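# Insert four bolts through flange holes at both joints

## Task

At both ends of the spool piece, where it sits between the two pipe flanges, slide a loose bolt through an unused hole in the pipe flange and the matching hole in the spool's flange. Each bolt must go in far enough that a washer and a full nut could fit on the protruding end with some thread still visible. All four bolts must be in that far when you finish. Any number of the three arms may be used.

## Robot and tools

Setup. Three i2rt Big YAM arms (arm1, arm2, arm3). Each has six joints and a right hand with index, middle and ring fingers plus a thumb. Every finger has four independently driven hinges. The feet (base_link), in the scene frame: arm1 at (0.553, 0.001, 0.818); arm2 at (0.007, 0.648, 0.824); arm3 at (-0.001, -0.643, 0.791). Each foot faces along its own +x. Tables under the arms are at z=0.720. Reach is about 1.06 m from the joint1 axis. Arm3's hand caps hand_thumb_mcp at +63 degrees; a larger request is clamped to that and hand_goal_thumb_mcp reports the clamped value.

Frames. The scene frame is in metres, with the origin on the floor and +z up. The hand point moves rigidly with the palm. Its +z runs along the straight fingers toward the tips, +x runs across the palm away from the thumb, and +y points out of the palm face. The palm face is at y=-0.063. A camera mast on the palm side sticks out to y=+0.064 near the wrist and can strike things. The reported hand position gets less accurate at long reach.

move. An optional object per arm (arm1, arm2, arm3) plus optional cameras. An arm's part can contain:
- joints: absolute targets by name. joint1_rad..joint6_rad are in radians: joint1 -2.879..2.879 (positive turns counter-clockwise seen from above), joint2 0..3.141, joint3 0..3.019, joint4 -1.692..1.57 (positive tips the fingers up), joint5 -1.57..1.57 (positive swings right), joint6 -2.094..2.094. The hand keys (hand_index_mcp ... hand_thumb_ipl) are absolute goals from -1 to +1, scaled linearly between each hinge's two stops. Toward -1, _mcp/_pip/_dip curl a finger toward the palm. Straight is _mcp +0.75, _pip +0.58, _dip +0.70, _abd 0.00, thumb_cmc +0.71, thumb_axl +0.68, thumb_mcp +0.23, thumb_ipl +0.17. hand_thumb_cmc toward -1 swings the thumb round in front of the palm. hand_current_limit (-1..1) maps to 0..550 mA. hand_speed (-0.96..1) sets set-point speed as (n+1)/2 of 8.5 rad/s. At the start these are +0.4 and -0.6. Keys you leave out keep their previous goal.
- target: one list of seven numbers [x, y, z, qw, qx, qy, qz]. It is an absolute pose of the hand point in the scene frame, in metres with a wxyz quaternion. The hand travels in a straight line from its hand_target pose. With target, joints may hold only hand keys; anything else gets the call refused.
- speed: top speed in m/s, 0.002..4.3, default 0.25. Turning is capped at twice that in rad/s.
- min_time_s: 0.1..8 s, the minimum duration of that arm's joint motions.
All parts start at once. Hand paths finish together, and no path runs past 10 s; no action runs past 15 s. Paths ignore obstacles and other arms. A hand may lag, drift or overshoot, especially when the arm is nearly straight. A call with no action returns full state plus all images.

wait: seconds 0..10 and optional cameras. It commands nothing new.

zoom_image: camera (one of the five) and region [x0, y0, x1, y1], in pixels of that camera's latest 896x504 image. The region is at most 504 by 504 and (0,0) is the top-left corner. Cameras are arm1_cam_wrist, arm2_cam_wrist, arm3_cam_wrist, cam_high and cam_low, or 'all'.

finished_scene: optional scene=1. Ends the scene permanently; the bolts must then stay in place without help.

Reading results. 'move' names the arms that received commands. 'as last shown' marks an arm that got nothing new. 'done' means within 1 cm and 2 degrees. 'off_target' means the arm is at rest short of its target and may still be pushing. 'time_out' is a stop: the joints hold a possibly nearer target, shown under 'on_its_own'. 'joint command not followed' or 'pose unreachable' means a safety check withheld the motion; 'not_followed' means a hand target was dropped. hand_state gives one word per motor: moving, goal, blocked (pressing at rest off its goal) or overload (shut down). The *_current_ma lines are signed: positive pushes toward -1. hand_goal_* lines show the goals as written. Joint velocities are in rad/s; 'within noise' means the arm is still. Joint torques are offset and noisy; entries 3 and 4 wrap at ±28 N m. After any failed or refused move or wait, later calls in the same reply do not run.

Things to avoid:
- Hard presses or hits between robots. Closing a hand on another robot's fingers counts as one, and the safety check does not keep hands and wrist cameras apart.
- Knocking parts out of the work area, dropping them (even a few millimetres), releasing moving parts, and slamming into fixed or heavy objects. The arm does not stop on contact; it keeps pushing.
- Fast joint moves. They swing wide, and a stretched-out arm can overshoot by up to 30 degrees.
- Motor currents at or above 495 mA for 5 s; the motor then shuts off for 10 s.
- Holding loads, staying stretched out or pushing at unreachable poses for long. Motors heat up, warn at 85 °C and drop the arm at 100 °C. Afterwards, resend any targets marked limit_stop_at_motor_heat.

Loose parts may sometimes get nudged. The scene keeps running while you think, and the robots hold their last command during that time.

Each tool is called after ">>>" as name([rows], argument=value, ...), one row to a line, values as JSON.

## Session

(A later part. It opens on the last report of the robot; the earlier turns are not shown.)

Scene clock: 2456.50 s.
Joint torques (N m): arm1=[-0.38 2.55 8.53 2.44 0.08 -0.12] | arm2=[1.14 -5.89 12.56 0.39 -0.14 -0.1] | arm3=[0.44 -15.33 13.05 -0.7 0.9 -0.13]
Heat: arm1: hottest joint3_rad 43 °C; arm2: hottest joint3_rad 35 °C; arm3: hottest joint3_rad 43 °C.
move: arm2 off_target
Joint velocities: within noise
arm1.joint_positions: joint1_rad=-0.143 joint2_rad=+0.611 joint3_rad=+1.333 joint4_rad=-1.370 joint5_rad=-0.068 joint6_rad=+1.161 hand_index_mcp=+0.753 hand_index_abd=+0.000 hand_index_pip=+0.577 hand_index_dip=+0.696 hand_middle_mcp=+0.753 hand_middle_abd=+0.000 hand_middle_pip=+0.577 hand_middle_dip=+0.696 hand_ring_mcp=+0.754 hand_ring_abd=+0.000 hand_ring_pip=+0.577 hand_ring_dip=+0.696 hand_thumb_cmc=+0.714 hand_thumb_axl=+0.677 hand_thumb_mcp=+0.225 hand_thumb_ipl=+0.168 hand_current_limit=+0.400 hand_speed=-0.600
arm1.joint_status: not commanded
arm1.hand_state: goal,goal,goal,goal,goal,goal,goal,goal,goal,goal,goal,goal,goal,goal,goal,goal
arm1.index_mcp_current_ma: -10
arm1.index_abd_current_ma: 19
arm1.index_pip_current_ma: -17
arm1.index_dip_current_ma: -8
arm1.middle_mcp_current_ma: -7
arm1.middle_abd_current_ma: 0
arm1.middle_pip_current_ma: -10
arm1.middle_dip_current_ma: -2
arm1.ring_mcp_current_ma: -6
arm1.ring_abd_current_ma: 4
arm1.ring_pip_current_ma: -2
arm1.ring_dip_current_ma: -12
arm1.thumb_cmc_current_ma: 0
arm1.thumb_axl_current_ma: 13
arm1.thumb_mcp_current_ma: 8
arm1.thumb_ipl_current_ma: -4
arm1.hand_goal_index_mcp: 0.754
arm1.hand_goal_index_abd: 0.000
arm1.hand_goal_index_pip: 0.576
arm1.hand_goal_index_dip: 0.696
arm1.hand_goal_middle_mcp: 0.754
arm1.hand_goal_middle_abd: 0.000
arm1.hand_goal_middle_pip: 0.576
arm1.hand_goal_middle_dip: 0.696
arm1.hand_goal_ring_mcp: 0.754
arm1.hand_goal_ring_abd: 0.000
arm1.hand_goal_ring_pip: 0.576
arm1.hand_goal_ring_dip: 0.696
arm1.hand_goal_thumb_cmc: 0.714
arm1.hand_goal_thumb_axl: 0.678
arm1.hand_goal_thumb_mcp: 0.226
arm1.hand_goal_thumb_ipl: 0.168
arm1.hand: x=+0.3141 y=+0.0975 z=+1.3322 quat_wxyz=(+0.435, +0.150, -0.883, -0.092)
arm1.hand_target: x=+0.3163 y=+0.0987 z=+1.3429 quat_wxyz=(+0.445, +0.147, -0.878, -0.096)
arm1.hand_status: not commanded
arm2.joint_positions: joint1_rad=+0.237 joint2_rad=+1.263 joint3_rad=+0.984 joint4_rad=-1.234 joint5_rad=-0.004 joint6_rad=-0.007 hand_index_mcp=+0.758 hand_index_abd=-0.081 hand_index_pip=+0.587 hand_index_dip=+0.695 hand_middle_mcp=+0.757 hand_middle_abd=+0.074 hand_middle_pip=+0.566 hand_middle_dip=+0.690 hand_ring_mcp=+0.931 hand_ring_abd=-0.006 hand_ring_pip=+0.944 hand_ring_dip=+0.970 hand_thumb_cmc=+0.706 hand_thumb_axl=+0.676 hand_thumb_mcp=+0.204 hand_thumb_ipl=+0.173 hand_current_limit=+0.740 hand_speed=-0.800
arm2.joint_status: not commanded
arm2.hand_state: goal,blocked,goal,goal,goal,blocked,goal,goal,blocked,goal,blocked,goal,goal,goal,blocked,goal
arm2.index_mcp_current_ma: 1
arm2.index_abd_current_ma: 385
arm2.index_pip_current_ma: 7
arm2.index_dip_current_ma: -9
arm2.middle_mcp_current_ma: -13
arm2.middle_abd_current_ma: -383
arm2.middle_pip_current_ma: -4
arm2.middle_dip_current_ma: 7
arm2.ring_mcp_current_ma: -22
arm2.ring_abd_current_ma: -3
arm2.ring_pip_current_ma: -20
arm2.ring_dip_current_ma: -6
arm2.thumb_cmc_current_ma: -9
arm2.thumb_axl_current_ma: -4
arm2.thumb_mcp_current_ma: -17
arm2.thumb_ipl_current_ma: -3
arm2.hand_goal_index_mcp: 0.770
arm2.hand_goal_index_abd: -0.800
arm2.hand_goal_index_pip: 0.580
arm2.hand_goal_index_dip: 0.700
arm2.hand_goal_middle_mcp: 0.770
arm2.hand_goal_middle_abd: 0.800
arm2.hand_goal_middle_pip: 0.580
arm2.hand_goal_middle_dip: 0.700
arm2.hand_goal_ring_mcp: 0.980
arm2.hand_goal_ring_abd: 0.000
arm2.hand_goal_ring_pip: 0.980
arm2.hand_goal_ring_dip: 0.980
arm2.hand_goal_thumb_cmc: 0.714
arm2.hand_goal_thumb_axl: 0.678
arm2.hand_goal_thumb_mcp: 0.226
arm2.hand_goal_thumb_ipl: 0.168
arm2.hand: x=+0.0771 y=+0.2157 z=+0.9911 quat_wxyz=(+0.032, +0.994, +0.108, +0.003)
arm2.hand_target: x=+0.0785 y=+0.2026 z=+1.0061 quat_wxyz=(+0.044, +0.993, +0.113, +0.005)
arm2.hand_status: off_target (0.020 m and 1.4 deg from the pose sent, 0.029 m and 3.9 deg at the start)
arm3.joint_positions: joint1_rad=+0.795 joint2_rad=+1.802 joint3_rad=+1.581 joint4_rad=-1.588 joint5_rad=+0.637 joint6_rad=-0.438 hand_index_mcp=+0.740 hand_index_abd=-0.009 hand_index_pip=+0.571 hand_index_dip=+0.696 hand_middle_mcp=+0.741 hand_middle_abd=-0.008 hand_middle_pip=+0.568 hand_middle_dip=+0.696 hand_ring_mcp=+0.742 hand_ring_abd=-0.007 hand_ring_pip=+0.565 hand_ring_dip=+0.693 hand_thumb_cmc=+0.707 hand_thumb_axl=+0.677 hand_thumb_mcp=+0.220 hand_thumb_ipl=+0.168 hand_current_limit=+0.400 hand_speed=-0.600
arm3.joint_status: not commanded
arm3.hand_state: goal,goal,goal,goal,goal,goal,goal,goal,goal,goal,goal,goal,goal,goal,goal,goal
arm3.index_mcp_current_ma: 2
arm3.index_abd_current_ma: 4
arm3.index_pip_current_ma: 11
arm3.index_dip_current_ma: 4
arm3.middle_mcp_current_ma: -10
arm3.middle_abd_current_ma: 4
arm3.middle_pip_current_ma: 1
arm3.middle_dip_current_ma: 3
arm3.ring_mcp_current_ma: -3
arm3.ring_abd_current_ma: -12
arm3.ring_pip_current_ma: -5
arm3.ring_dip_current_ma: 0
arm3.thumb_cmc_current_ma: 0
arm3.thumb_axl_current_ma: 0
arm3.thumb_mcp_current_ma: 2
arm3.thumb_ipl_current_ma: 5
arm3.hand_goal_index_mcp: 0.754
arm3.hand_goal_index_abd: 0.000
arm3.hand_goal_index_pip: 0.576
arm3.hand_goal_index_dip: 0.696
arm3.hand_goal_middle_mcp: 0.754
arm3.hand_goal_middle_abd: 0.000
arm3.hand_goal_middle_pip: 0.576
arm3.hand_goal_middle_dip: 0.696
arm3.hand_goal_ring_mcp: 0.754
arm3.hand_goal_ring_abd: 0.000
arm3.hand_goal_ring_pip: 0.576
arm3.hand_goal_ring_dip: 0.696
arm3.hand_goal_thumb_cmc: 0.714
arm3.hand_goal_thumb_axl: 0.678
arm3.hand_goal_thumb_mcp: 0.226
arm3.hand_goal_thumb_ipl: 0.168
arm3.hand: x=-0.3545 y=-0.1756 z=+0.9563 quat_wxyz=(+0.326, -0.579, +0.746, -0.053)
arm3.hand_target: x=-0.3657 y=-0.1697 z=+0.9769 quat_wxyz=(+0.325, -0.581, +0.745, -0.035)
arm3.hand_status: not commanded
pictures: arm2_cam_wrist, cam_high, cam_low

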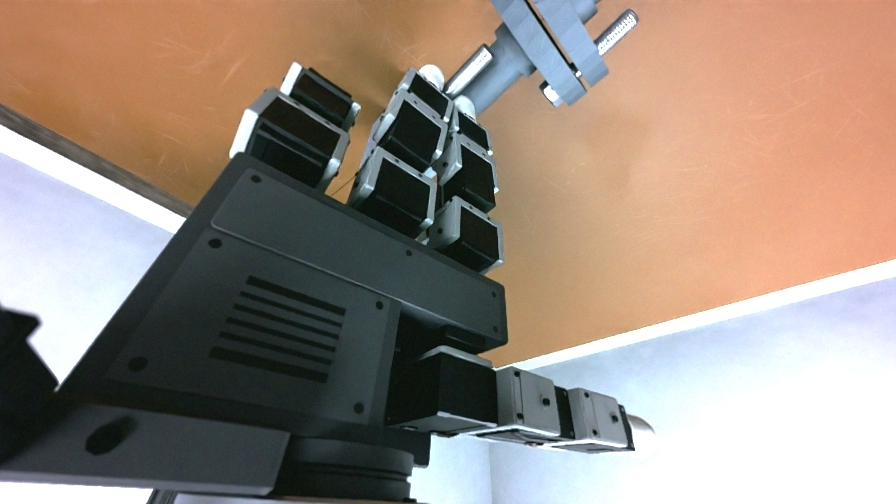

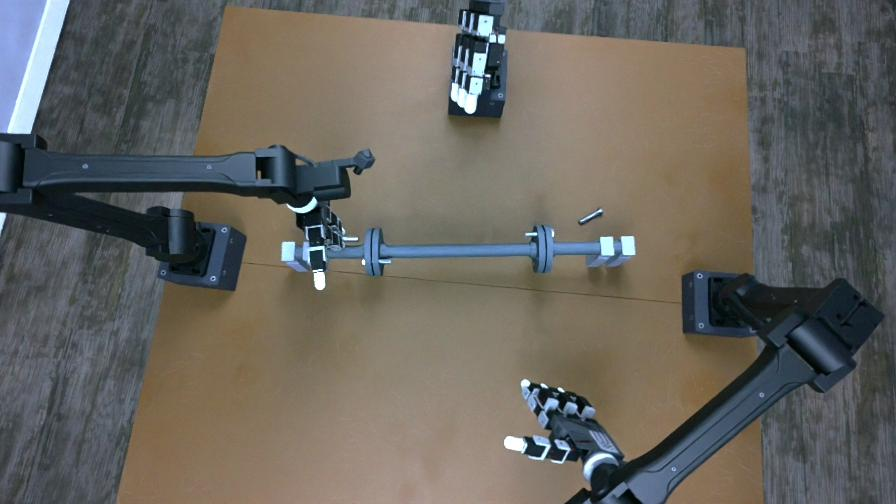

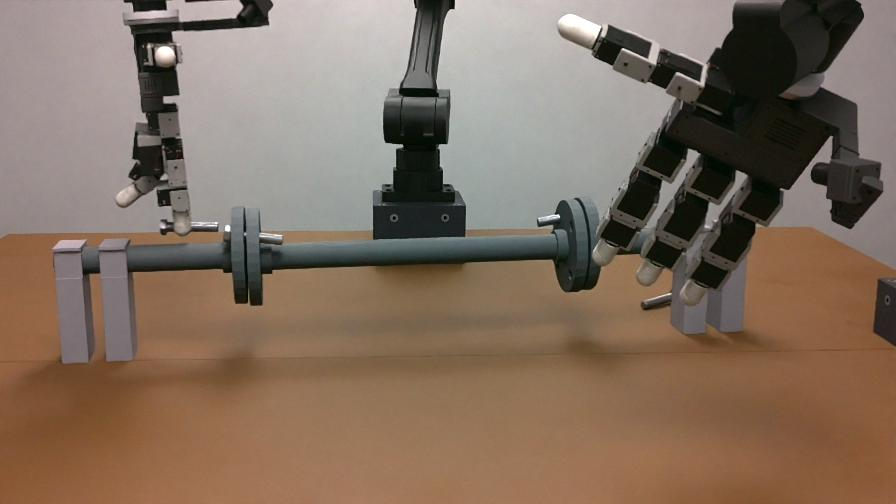

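>>> move(arm2={"target": [0.0802, 0.191, 1.0115, 0.0433, 0.9926, 0.1131, 0.0049], "speed": 0.08}, cameras=["arm2_cam_wrist", "cam_low", "cam_high"])

>>> zoom_image(camera="cam_low", region=[140, 150, 290, 300])

>>> zoom_image(camera="cam_high", region=[334, 224, 374, 256])

>>> zoom_image(camera="arm2_cam_wrist", region=[420, 20, 600, 140])

Scene clock: 2479.50 s.
Joint torques (N m): arm1=[-0.38 2.55 8.51 2.47 0.08 -0.12] | arm2=[1.14 -6.3 12.6 0.43 -0.14 -0.1] | arm3=[0.32 -15.38 13.04 -0.7 0.9 -0.13]
Heat: arm1: hottest joint3_rad 43 °C; arm2: hottest joint3_rad 36 °C; arm3: hottest joint3_rad 43 °C.
move: arm2 off_target
Joint velocities: within noise
arm1, arm3: as last shown
arm1.index_mcp_current_ma: -12
arm1.index_abd_current_ma: 10
arm1.index_pip_current_ma: -3
arm1.index_dip_current_ma: 8
arm1.middle_mcp_current_ma: 6
arm1.middle_abd_current_ma: 1
arm1.middle_pip_current_ma: 10
arm1.middle_dip_current_ma: -10
arm1.ring_mcp_current_ma: -2
arm1.ring_abd_current_ma: 5
arm1.ring_pip_current_ma: -9
arm1.ring_dip_current_ma: -18
arm1.thumb_cmc_current_ma: 4
arm1.thumb_axl_current_ma: 3
arm1.thumb_mcp_current_ma: -4
arm1.thumb_ipl_current_ma: 7
arm2.joint_positions: joint1_rad=+0.235 joint2_rad=+1.290 joint3_rad=+1.021 joint4_rad=-1.247 joint5_rad=-0.004 joint6_rad=-0.009 hand_index_mcp=+0.758 hand_index_abd=-0.081 hand_index_pip=+0.587 hand_index_dip=+0.695 hand_middle_mcp=+0.757 hand_middle_abd=+0.074 hand_middle_pip=+0.566 hand_middle_dip=+0.690 hand_ring_mcp=+0.931 hand_ring_abd=-0.006 hand_ring_pip=+0.944 hand_ring_dip=+0.970 hand_thumb_cmc=+0.706 hand_thumb_axl=+0.676 hand_thumb_mcp=+0.204 hand_thumb_ipl=+0.173 hand_current_limit=+0.740 hand_speed=-0.800
arm2.joint_status: not commanded
arm2.hand_state: goal,blocked,goal,goal,goal,blocked,goal,goal,blocked,goal,blocked,goal,goal,goal,blocked,goal
arm2.index_mcp_current_ma: 4
arm2.index_abd_current_ma: 390
arm2.index_pip_current_ma: 7
arm2.index_dip_current_ma: -12
arm2.middle_mcp_current_ma: -14
arm2.middle_abd_current_ma: -378
arm2.middle_pip_current_ma: -3
arm2.middle_dip_current_ma: 3
arm2.ring_mcp_current_ma: -21
arm2.ring_abd_current_ma: -13
arm2.ring_pip_current_ma: -23
arm2.ring_dip_current_ma: -2
arm2.thumb_cmc_current_ma: -10
arm2.thumb_axl_current_ma: 0
arm2.thumb_mcp_current_ma: -21
arm2.thumb_ipl_current_ma: -3
arm2.hand_goal_index_mcp: 0.770
arm2.hand_goal_index_abd: -0.800
arm2.hand_goal_index_pip: 0.580
arm2.hand_goal_index_dip: 0.700
arm2.hand_goal_middle_mcp: 0.770
arm2.hand_goal_middle_abd: 0.800
arm2.hand_goal_middle_pip: 0.580
arm2.hand_goal_middle_dip: 0.700
arm2.hand_goal_ring_mcp: 0.980
arm2.hand_goal_ring_abd: 0.000
arm2.hand_goal_ring_pip: 0.980
arm2.hand_goal_ring_dip: 0.980
arm2.hand_goal_thumb_cmc: 0.714
arm2.hand_goal_thumb_axl: 0.678
arm2.hand_goal_thumb_mcp: 0.226
arm2.hand_goal_thumb_ipl: 0.168
arm2.hand: x=+0.0788 y=+0.2050 z=+0.9964 quat_wxyz=(+0.031, +0.994, +0.108, +0.003)
arm2.hand_target: x=+0.0801 y=+0.1916 z=+1.0117 quat_wxyz=(+0.044, +0.993, +0.113, +0.005)
arm2.hand_status: off_target (0.021 m and 1.5 deg from the pose sent, 0.032 m and 1.4 deg at the start)
arm3.index_mcp_current_ma: -2
arm3.index_abd_current_ma: 5
arm3.index_pip_current_ma: 8
arm3.index_dip_current_ma: 6
arm3.middle_mcp_current_ma: -9
arm3.middle_abd_current_ma: 5
arm3.middle_pip_current_ma: 3
arm3.middle_dip_current_ma: -2
arm3.ring_mcp_current_ma: -5
arm3.ring_abd_current_ma: -7
arm3.ring_pip_current_ma: -9
arm3.ring_dip_current_ma: 2
arm3.thumb_cmc_current_ma: 6
arm3.thumb_axl_current_ma: -5
arm3.thumb_mcp_current_ma: 1
arm3.thumb_ipl_current_ma: 8
pictures: arm2_cam_wrist, cam_high, cam_low

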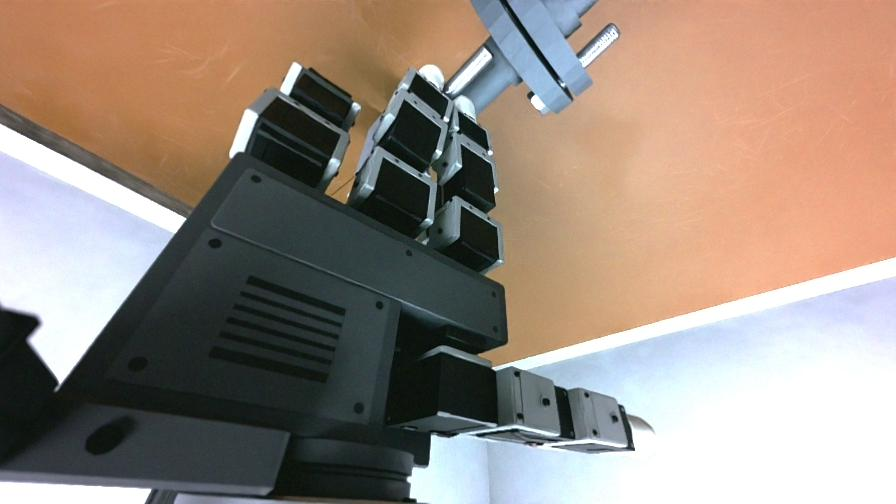

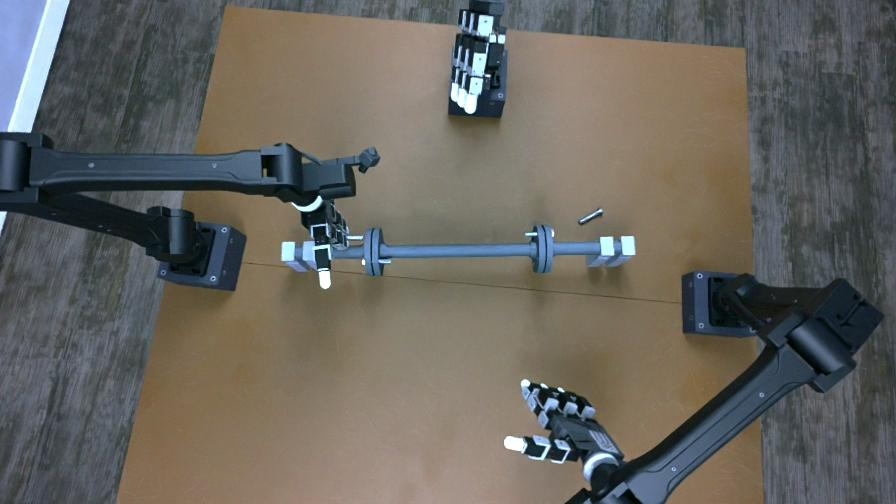

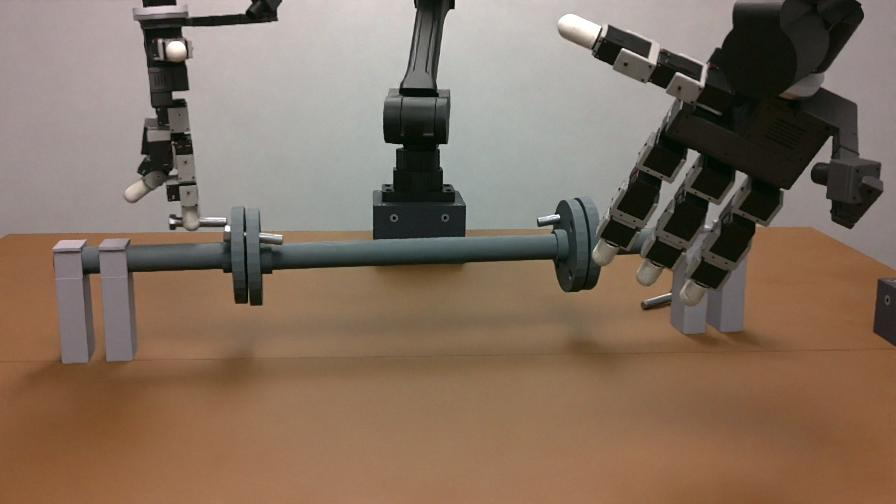

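Scaled by 3.360.

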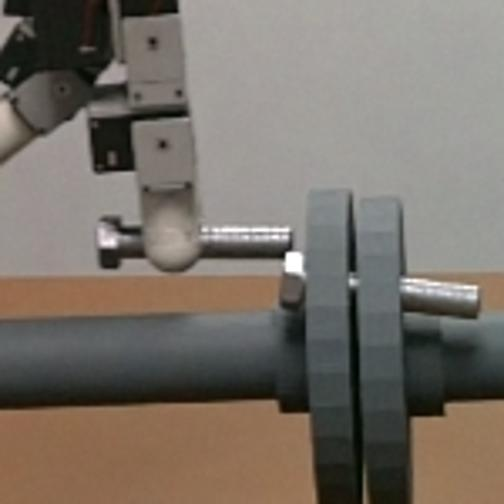

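Scaled by 12.600.

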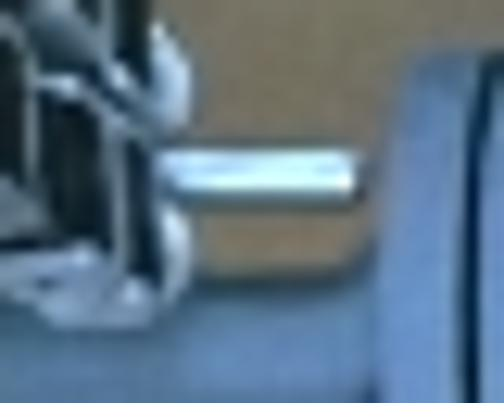

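Scaled by 2.800.

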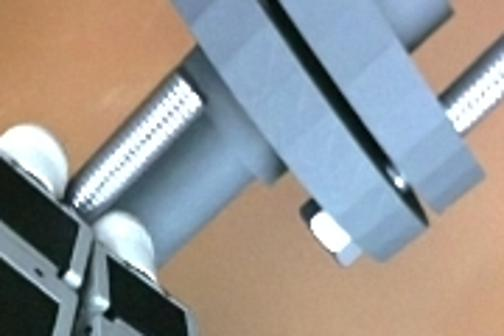

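>>> move(arm2={"target": [0.0814, 0.181, 1.0117, 0.0433, 0.9926, 0.1131, 0.0049], "speed": 0.04}, cameras=["arm2_cam_wrist", "cam_low", "cam_high"])

>>> zoom_image(camera="cam_low", region=[140, 150, 290, 300])

>>> zoom_image(camera="cam_high", region=[334, 224, 374, 256])

>>> zoom_image(camera="arm2_cam_wrist", region=[420, 20, 600, 140])

Scene clock: 2503.23 s.
Joint torques (N m): arm1=[-0.32 2.61 8.53 2.47 0.08 -0.12] | arm2=[1.08 -6.71 12.72 0.51 -0.14 -0.1] | arm3=[0.38 -15.33 13.05 -0.73 0.89 -0.13]
Heat: arm1: hottest joint3_rad 43 °C; arm2: hottest joint3_rad 39 °C; arm3: hottest joint3_rad 43 °C.
move: arm2 off_target
Joint velocities: within noise
arm1, arm3: as last shown
arm1.index_mcp_current_ma: -6
arm1.index_pip_current_ma: 11
arm1.index_dip_current_ma: -2
arm1.middle_mcp_current_ma: 13
arm1.middle_abd_current_ma: 3
arm1.middle_pip_current_ma: -24
arm1.middle_dip_current_ma: 3
arm1.ring_mcp_current_ma: 8
arm1.ring_abd_current_ma: 7
arm1.ring_pip_current_ma: -12
arm1.ring_dip_current_ma: -13
arm1.thumb_cmc_current_ma: -1
arm1.thumb_axl_current_ma: -7
arm1.thumb_mcp_current_ma: -6
arm1.thumb_ipl_current_ma: -8
arm2.joint_positions: joint1_rad=+0.234 joint2_rad=+1.317 joint3_rad=+1.044 joint4_rad=-1.247 joint5_rad=-0.004 joint6_rad=-0.011 hand_index_mcp=+0.765 hand_index_abd=-0.081 hand_index_pip=+0.588 hand_index_dip=+0.695 hand_middle_mcp=+0.759 hand_middle_abd=+0.074 hand_middle_pip=+0.571 hand_middle_dip=+0.694 hand_ring_mcp=+0.931 hand_ring_abd=-0.006 hand_ring_pip=+0.944 hand_ring_dip=+0.970 hand_thumb_cmc=+0.706 hand_thumb_axl=+0.676 hand_thumb_mcp=+0.204 hand_thumb_ipl=+0.173 hand_current_limit=+0.740 hand_speed=-0.800
arm2.joint_status: not commanded
arm2.hand_state: goal,blocked,goal,goal,goal,blocked,goal,goal,blocked,goal,blocked,goal,goal,goal,blocked,goal
arm2.index_mcp_current_ma: 2
arm2.index_abd_current_ma: 387
arm2.index_pip_current_ma: 3
arm2.index_dip_current_ma: -7
arm2.middle_mcp_current_ma: -16
arm2.middle_abd_current_ma: -385
arm2.middle_pip_current_ma: -4
arm2.middle_dip_current_ma: 8
arm2.ring_mcp_current_ma: -25
arm2.ring_abd_current_ma: -7
arm2.ring_pip_current_ma: -20
arm2.ring_dip_current_ma: -7
arm2.thumb_cmc_current_ma: -11
arm2.thumb_axl_current_ma: -9
arm2.thumb_mcp_current_ma: -19
arm2.thumb_ipl_current_ma: -6
arm2.hand_goal_index_mcp: 0.770
arm2.hand_goal_index_abd: -0.800
arm2.hand_goal_index_pip: 0.580
arm2.hand_goal_index_dip: 0.700
arm2.hand_goal_middle_mcp: 0.770
arm2.hand_goal_middle_abd: 0.800
arm2.hand_goal_middle_pip: 0.580
arm2.hand_goal_middle_dip: 0.700
arm2.hand_goal_ring_mcp: 0.980
arm2.hand_goal_ring_abd: 0.000
arm2.hand_goal_ring_pip: 0.980
arm2.hand_goal_ring_dip: 0.980
arm2.hand_goal_thumb_cmc: 0.714
arm2.hand_goal_thumb_axl: 0.678
arm2.hand_goal_thumb_mcp: 0.226
arm2.hand_goal_thumb_ipl: 0.168
arm2.hand: x=+0.0801 y=+0.1961 z=+0.9954 quat_wxyz=(+0.029, +0.994, +0.108, +0.003)
arm2.hand_target: x=+0.0813 y=+0.1817 z=+1.0118 quat_wxyz=(+0.044, +0.993, +0.113, +0.005)
arm2.hand_status: off_target (0.022 m and 1.7 deg from the pose sent, 0.029 m and 1.5 deg at the start)
arm3.index_mcp_current_ma: -3
arm3.index_abd_current_ma: 7
arm3.index_pip_current_ma: 14
arm3.index_dip_current_ma: 4
arm3.middle_mcp_current_ma: -11
arm3.middle_abd_current_ma: 1
arm3.middle_pip_current_ma: 9
arm3.middle_dip_current_ma: 3
arm3.ring_abd_current_ma: -5
arm3.ring_pip_current_ma: -5
arm3.ring_dip_current_ma: -1
arm3.thumb_cmc_current_ma: 4
arm3.thumb_axl_current_ma: -4
arm3.thumb_mcp_current_ma: 2
arm3.thumb_ipl_current_ma: 3
pictures: arm2_cam_wrist, cam_high, cam_low

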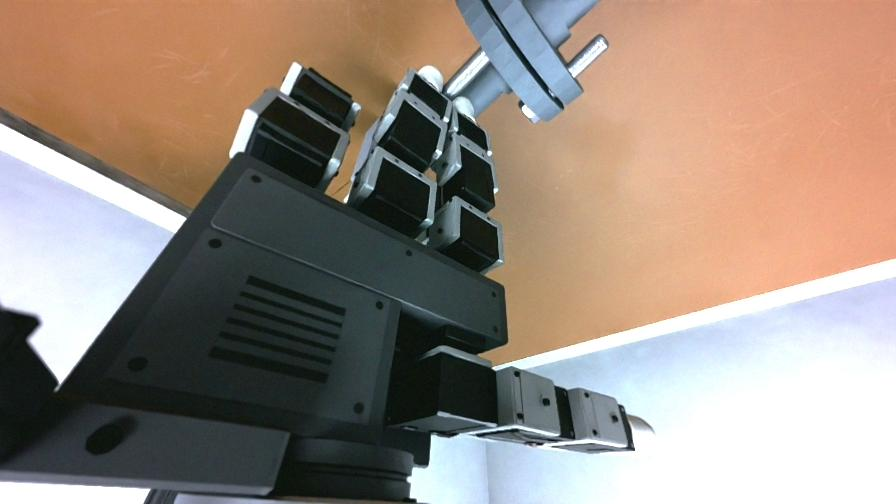

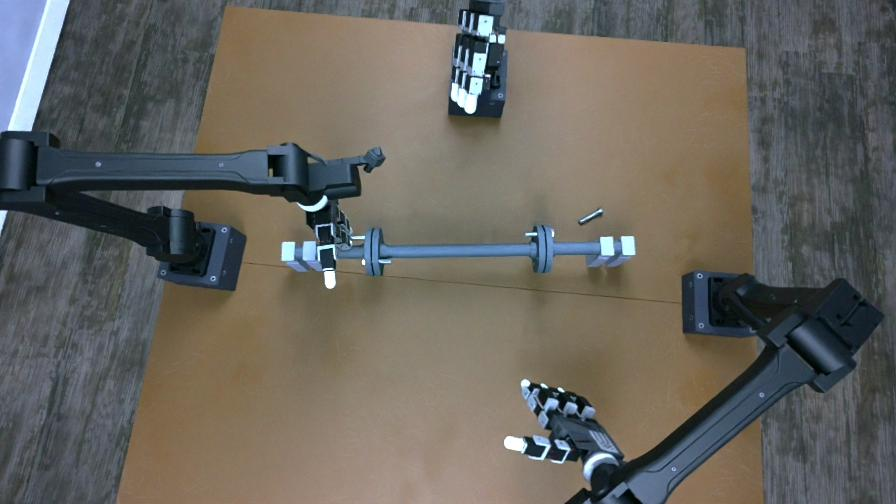

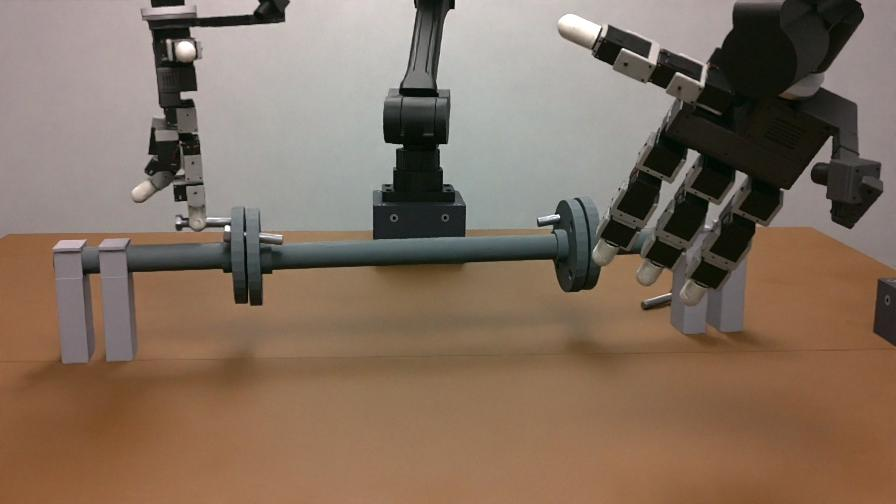

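Scaled by 3.360.

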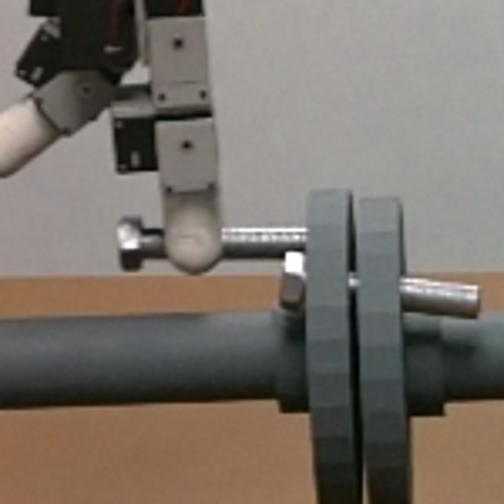

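Scaled by 12.600.

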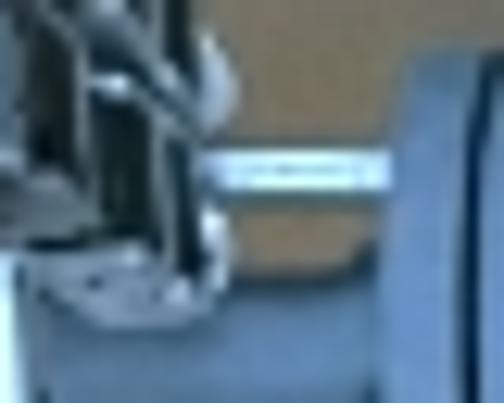

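Scaled by 2.800.

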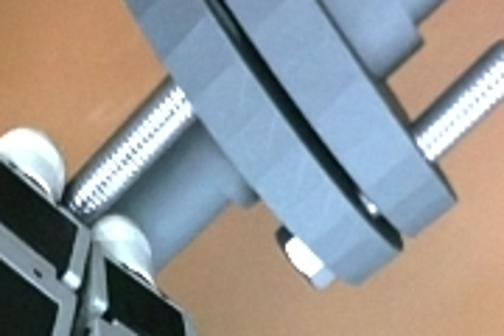

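>>> move(arm2={"target": [0.0825, 0.171, 1.0117, 0.0433, 0.9926, 0.1131, 0.0049], "speed": 0.04}, cameras=["arm2_cam_wrist", "cam_low", "cam_high"])

>>> zoom_image(camera="cam_low", region=[140, 150, 290, 300])

>>> zoom_image(camera="cam_high", region=[334, 224, 374, 256])

>>> zoom_image(camera="arm2_cam_wrist", region=[420, 20, 600, 140])

Scene clock: 2515.13 s.
Joint torques (N m): arm1=[-0.32 2.55 8.51 2.47 0.08 -0.12] | arm2=[1.03 -7.12 13.05 0.64 -0.11 -0.11] | arm3=[0.44 -15.33 13.05 -0.69 0.89 -0.13]
Heat: arm1: hottest joint3_rad 44 °C; arm2: hottest joint3_rad 39 °C; arm3: hottest joint3_rad 43 °C.
move: arm2 off_target
Joint velocities: within noise
arm1, arm3: as last shown
arm1.index_mcp_current_ma: 2
arm1.index_abd_current_ma: -17
arm1.index_pip_current_ma: 8
arm1.index_dip_current_ma: 0
arm1.middle_mcp_current_ma: 9
arm1.middle_pip_current_ma: -1
arm1.middle_dip_current_ma: 7
arm1.ring_mcp_current_ma: 2
arm1.ring_abd_current_ma: -2
arm1.ring_pip_current_ma: 4
arm1.ring_dip_current_ma: -4
arm1.thumb_cmc_current_ma: -11
arm1.thumb_axl_current_ma: -4
arm1.thumb_mcp_current_ma: 7
arm1.thumb_ipl_current_ma: 15
arm2.joint_positions: joint1_rad=+0.232 joint2_rad=+1.343 joint3_rad=+1.064 joint4_rad=-1.249 joint5_rad=-0.005 joint6_rad=-0.012 hand_index_mcp=+0.795 hand_index_abd=-0.081 hand_index_pip=+0.595 hand_index_dip=+0.702 hand_middle_mcp=+0.786 hand_middle_abd=+0.074 hand_middle_pip=+0.588 hand_middle_dip=+0.698 hand_ring_mcp=+0.931 hand_ring_abd=-0.006 hand_ring_pip=+0.944 hand_ring_dip=+0.970 hand_thumb_cmc=+0.706 hand_thumb_axl=+0.676 hand_thumb_mcp=+0.204 hand_thumb_ipl=+0.173 hand_current_limit=+0.740 hand_speed=-0.800
arm2.joint_status: not commanded
arm2.hand_state: blocked,blocked,goal,goal,goal,blocked,goal,goal,blocked,goal,blocked,goal,goal,goal,blocked,goal
arm2.index_mcp_current_ma: 18
arm2.index_abd_current_ma: 391
arm2.index_pip_current_ma: 7
arm2.index_dip_current_ma: -6
arm2.middle_mcp_current_ma: -3
arm2.middle_abd_current_ma: -379
arm2.middle_pip_current_ma: 2
arm2.middle_dip_current_ma: 9
arm2.ring_mcp_current_ma: -25
arm2.ring_abd_current_ma: -6
arm2.ring_pip_current_ma: -19
arm2.ring_dip_current_ma: -2
arm2.thumb_cmc_current_ma: -11
arm2.thumb_axl_current_ma: -5
arm2.thumb_mcp_current_ma: -15
arm2.thumb_ipl_current_ma: -5
arm2.hand_goal_index_mcp: 0.770
arm2.hand_goal_index_abd: -0.800
arm2.hand_goal_index_pip: 0.580
arm2.hand_goal_index_dip: 0.700
arm2.hand_goal_middle_mcp: 0.770
arm2.hand_goal_middle_abd: 0.800
arm2.hand_goal_middle_pip: 0.580
arm2.hand_goal_middle_dip: 0.700
arm2.hand_goal_ring_mcp: 0.980
arm2.hand_goal_ring_abd: 0.000
arm2.hand_goal_ring_pip: 0.980
arm2.hand_goal_ring_dip: 0.980
arm2.hand_goal_thumb_cmc: 0.714
arm2.hand_goal_thumb_axl: 0.678
arm2.hand_goal_thumb_mcp: 0.226
arm2.hand_goal_thumb_ipl: 0.168
arm2.hand: x=+0.0809 y=+0.1889 z=+0.9931 quat_wxyz=(+0.025, +0.994, +0.108, +0.003)
arm2.hand_target: x=+0.0822 y=+0.1721 z=+1.0118 quat_wxyz=(+0.044, +0.993, +0.113, +0.005)
arm2.hand_status: off_target (0.026 m and 2.2 deg from the pose sent, 0.030 m and 1.7 deg at the start)
arm3.index_mcp_current_ma: 1
arm3.index_abd_current_ma: 4
arm3.index_pip_current_ma: 8
arm3.index_dip_current_ma: 3
arm3.middle_mcp_current_ma: -10
arm3.middle_abd_current_ma: 2
arm3.middle_pip_current_ma: 3
arm3.middle_dip_current_ma: 4
arm3.ring_mcp_current_ma: -4
arm3.ring_abd_current_ma: -6
arm3.ring_pip_current_ma: -3
arm3.ring_dip_current_ma: 0
arm3.thumb_cmc_current_ma: 1
arm3.thumb_axl_current_ma: -6
arm3.thumb_mcp_current_ma: 4
arm3.thumb_ipl_current_ma: 8
pictures: arm2_cam_wrist, cam_high, cam_low

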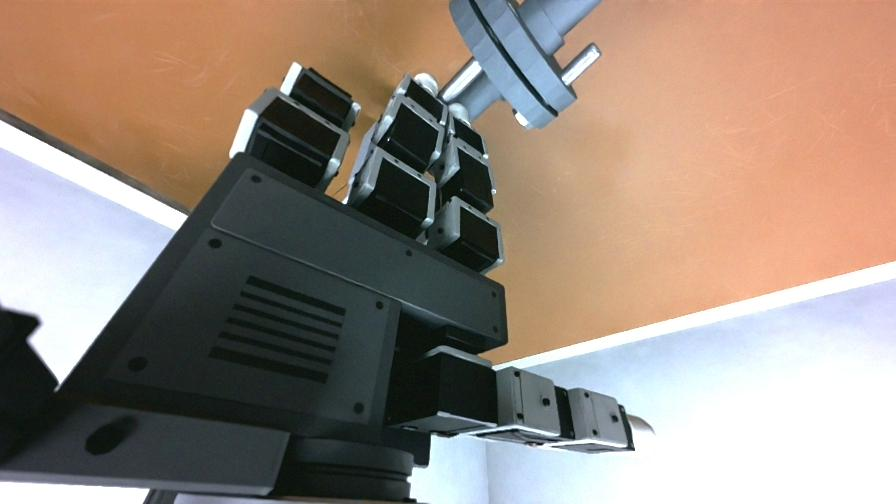

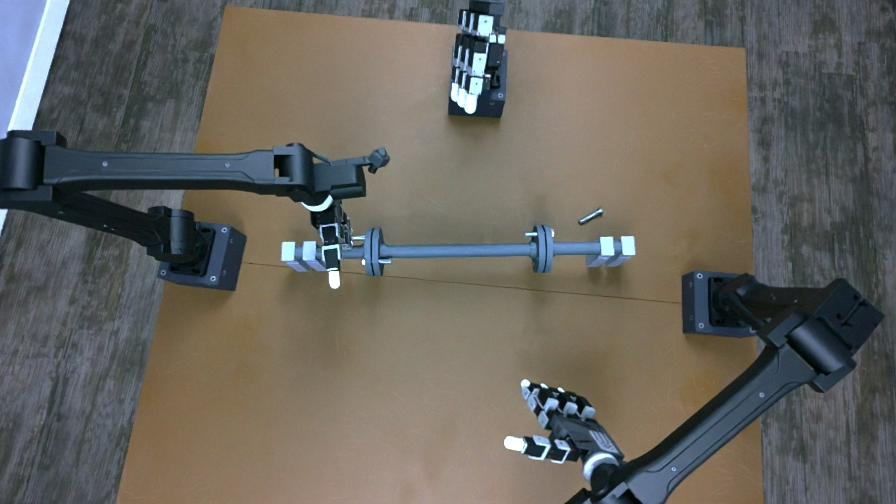

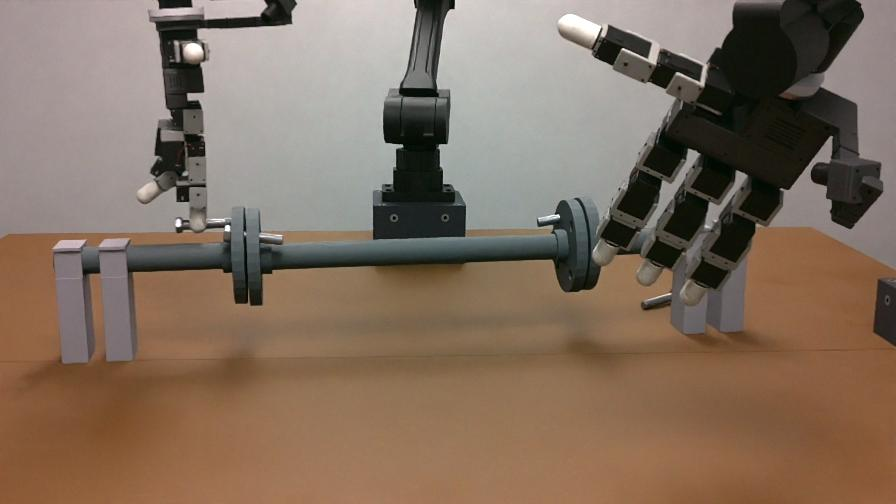

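Scaled by 3.360.

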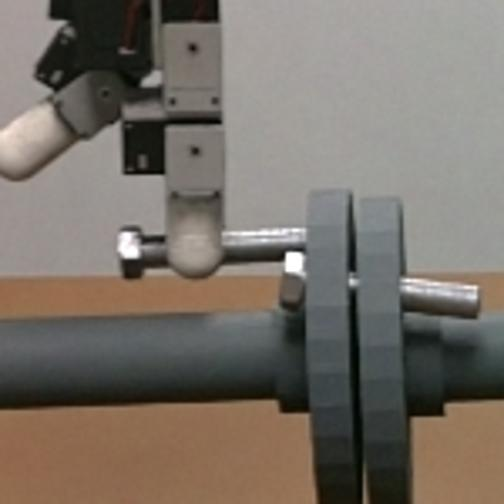

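Scaled by 12.600.

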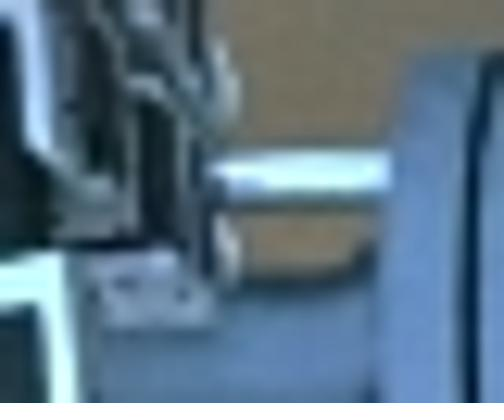

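Scaled by 2.800.

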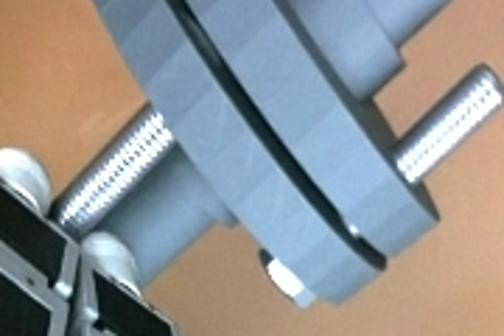

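>>> zoom_image(camera="cam_low", region=[205, 200, 265, 260])

>>> zoom_image(camera="cam_high", region=[350, 224, 394, 280])

>>> zoom_image(camera="arm2_cam_wrist", region=[440, 0, 600, 130])

Scaled by 8.400.

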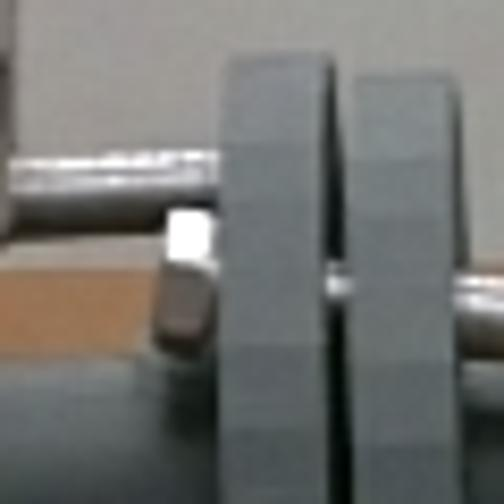

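Scaled by 9.000.

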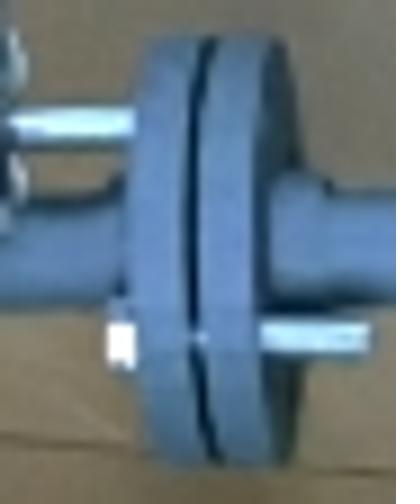

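Scaled by 3.150.

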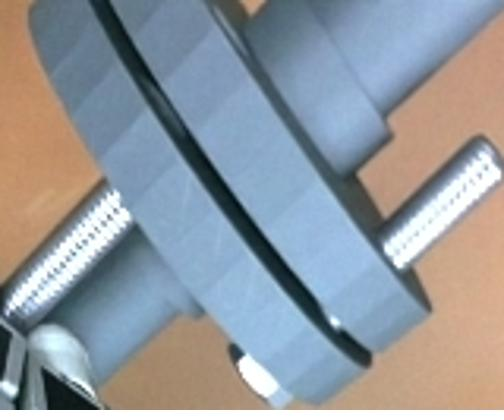

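>>> move(arm2={"target": [0.0808, 0.188, 1.003, 0.0433, 0.9926, 0.1131, 0.0049], "speed": 0.06}, cameras=["arm2_cam_wrist", "cam_low", "cam_high"])

>>> zoom_image(camera="cam_low", region=[165, 190, 265, 260])

>>> zoom_image(camera="cam_high", region=[340, 224, 394, 280])

Scene clock: 2626.70 s.
Joint torques (N m): arm1=[-0.32 2.55 8.51 2.47 0.08 -0.12] | arm2=[1.44 -8.76 9.06 1.33 -0.11 -0.06] | arm3=[0.38 -15.27 13.05 -0.7 0.89 -0.12]
Heat: arm1: hottest joint3_rad 44 °C; arm2: hottest joint3_rad 39 °C; arm3: hottest joint3_rad 43 °C.
move: arm2 done
Joint velocities: within noise
arm1, arm3: as last shown
arm1.index_mcp_current_ma: 1
arm1.index_abd_current_ma: 5
arm1.index_pip_current_ma: 12
arm1.index_dip_current_ma: 18
arm1.middle_mcp_current_ma: -2
arm1.middle_abd_current_ma: 6
arm1.middle_pip_current_ma: -4
arm1.middle_dip_current_ma: -2
arm1.ring_mcp_current_ma: 7
arm1.ring_abd_current_ma: 13
arm1.ring_pip_current_ma: 2
arm1.ring_dip_current_ma: -7
arm1.thumb_cmc_current_ma: 7
arm1.thumb_axl_current_ma: 13
arm1.thumb_mcp_current_ma: 13
arm1.thumb_ipl_current_ma: 1
arm2.joint_positions: joint1_rad=+0.232 joint2_rad=+1.332 joint3_rad=+1.054 joint4_rad=-1.244 joint5_rad=-0.005 joint6_rad=-0.012 hand_index_mcp=+0.784 hand_index_abd=-0.081 hand_index_pip=+0.595 hand_index_dip=+0.702 hand_middle_mcp=+0.777 hand_middle_abd=+0.074 hand_middle_pip=+0.583 hand_middle_dip=+0.697 hand_ring_mcp=+0.931 hand_ring_abd=-0.006 hand_ring_pip=+0.944 hand_ring_dip=+0.970 hand_thumb_cmc=+0.706 hand_thumb_axl=+0.676 hand_thumb_mcp=+0.204 hand_thumb_ipl=+0.173 hand_current_limit=+0.740 hand_speed=-0.800
arm2.joint_status: not commanded
arm2.hand_state: goal,blocked,goal,goal,goal,blocked,goal,goal,blocked,goal,blocked,goal,goal,goal,blocked,goal
arm2.index_mcp_current_ma: 10
arm2.index_abd_current_ma: 389
arm2.index_pip_current_ma: 9
arm2.index_dip_current_ma: -9
arm2.middle_mcp_current_ma: -7
arm2.middle_abd_current_ma: -381
arm2.middle_pip_current_ma: 1
arm2.middle_dip_current_ma: 4
arm2.ring_mcp_current_ma: -23
arm2.ring_abd_current_ma: -7
arm2.ring_pip_current_ma: -27
arm2.ring_dip_current_ma: 0
arm2.thumb_cmc_current_ma: -13
arm2.thumb_axl_current_ma: -5
arm2.thumb_mcp_current_ma: -22
arm2.thumb_ipl_current_ma: -4
arm2.hand_goal_index_mcp: 0.770
arm2.hand_goal_index_abd: -0.800
arm2.hand_goal_index_pip: 0.580
arm2.hand_goal_index_dip: 0.700
arm2.hand_goal_middle_mcp: 0.770
arm2.hand_goal_middle_abd: 0.800
arm2.hand_goal_middle_pip: 0.580
arm2.hand_goal_middle_dip: 0.700
arm2.hand_goal_ring_mcp: 0.980
arm2.hand_goal_ring_abd: 0.000
arm2.hand_goal_ring_pip: 0.980
arm2.hand_goal_ring_dip: 0.980
arm2.hand_goal_thumb_cmc: 0.714
arm2.hand_goal_thumb_axl: 0.678
arm2.hand_goal_thumb_mcp: 0.226
arm2.hand_goal_thumb_ipl: 0.168
arm2.hand: x=+0.0804 y=+0.1914 z=+0.9935 quat_wxyz=(+0.028, +0.994, +0.108, +0.003)
arm2.hand_target: x=+0.0808 y=+0.1881 z=+1.0029 quat_wxyz=(+0.043, +0.993, +0.113, +0.005)
arm2.hand_status: done (0.010 m and 1.9 deg from the pose sent, 0.010 m and 2.2 deg at the start)
arm3.index_mcp_current_ma: -7
arm3.index_abd_current_ma: -1
arm3.index_pip_current_ma: 10
arm3.index_dip_current_ma: 10
arm3.middle_mcp_current_ma: -9
arm3.middle_abd_current_ma: 4
arm3.middle_pip_current_ma: 6
arm3.middle_dip_current_ma: -3
arm3.ring_mcp_current_ma: -3
arm3.ring_pip_current_ma: -9
arm3.ring_dip_current_ma: 3
arm3.thumb_cmc_current_ma: 2
arm3.thumb_axl_current_ma: 1
arm3.thumb_mcp_current_ma: 9
arm3.thumb_ipl_current_ma: 5
pictures: arm2_cam_wrist, cam_high, cam_low

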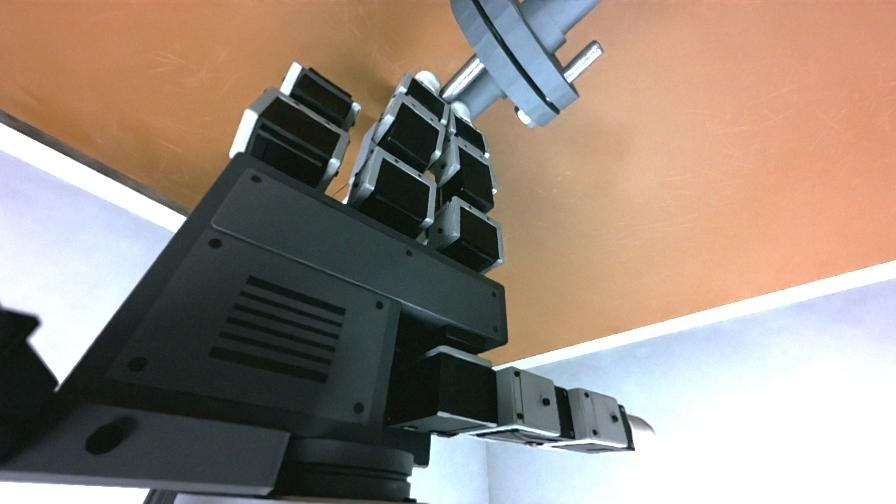

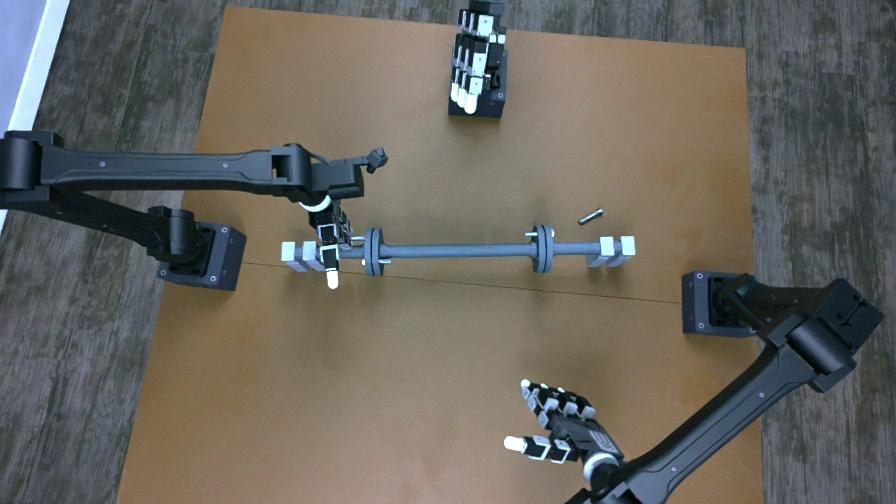

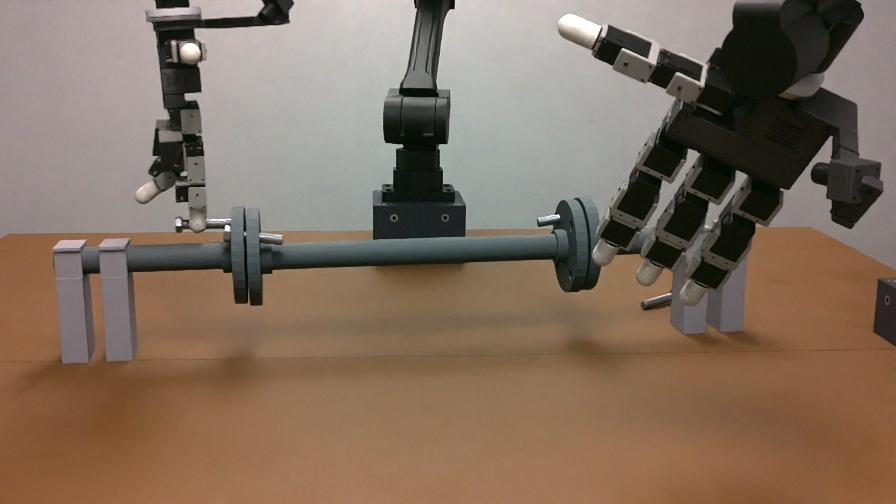

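Scaled by 5.040.

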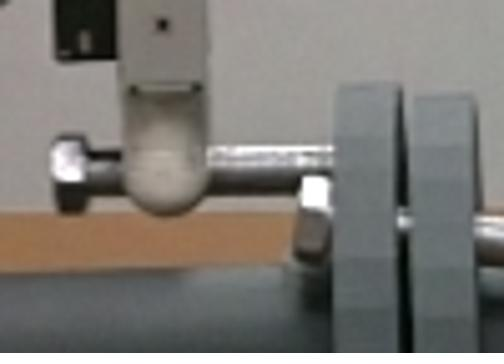

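Scaled by 9.000.

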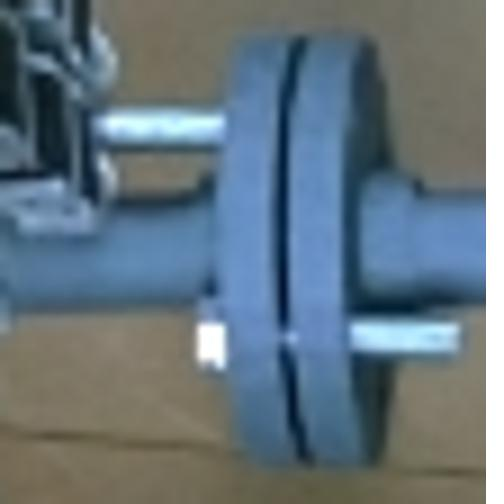

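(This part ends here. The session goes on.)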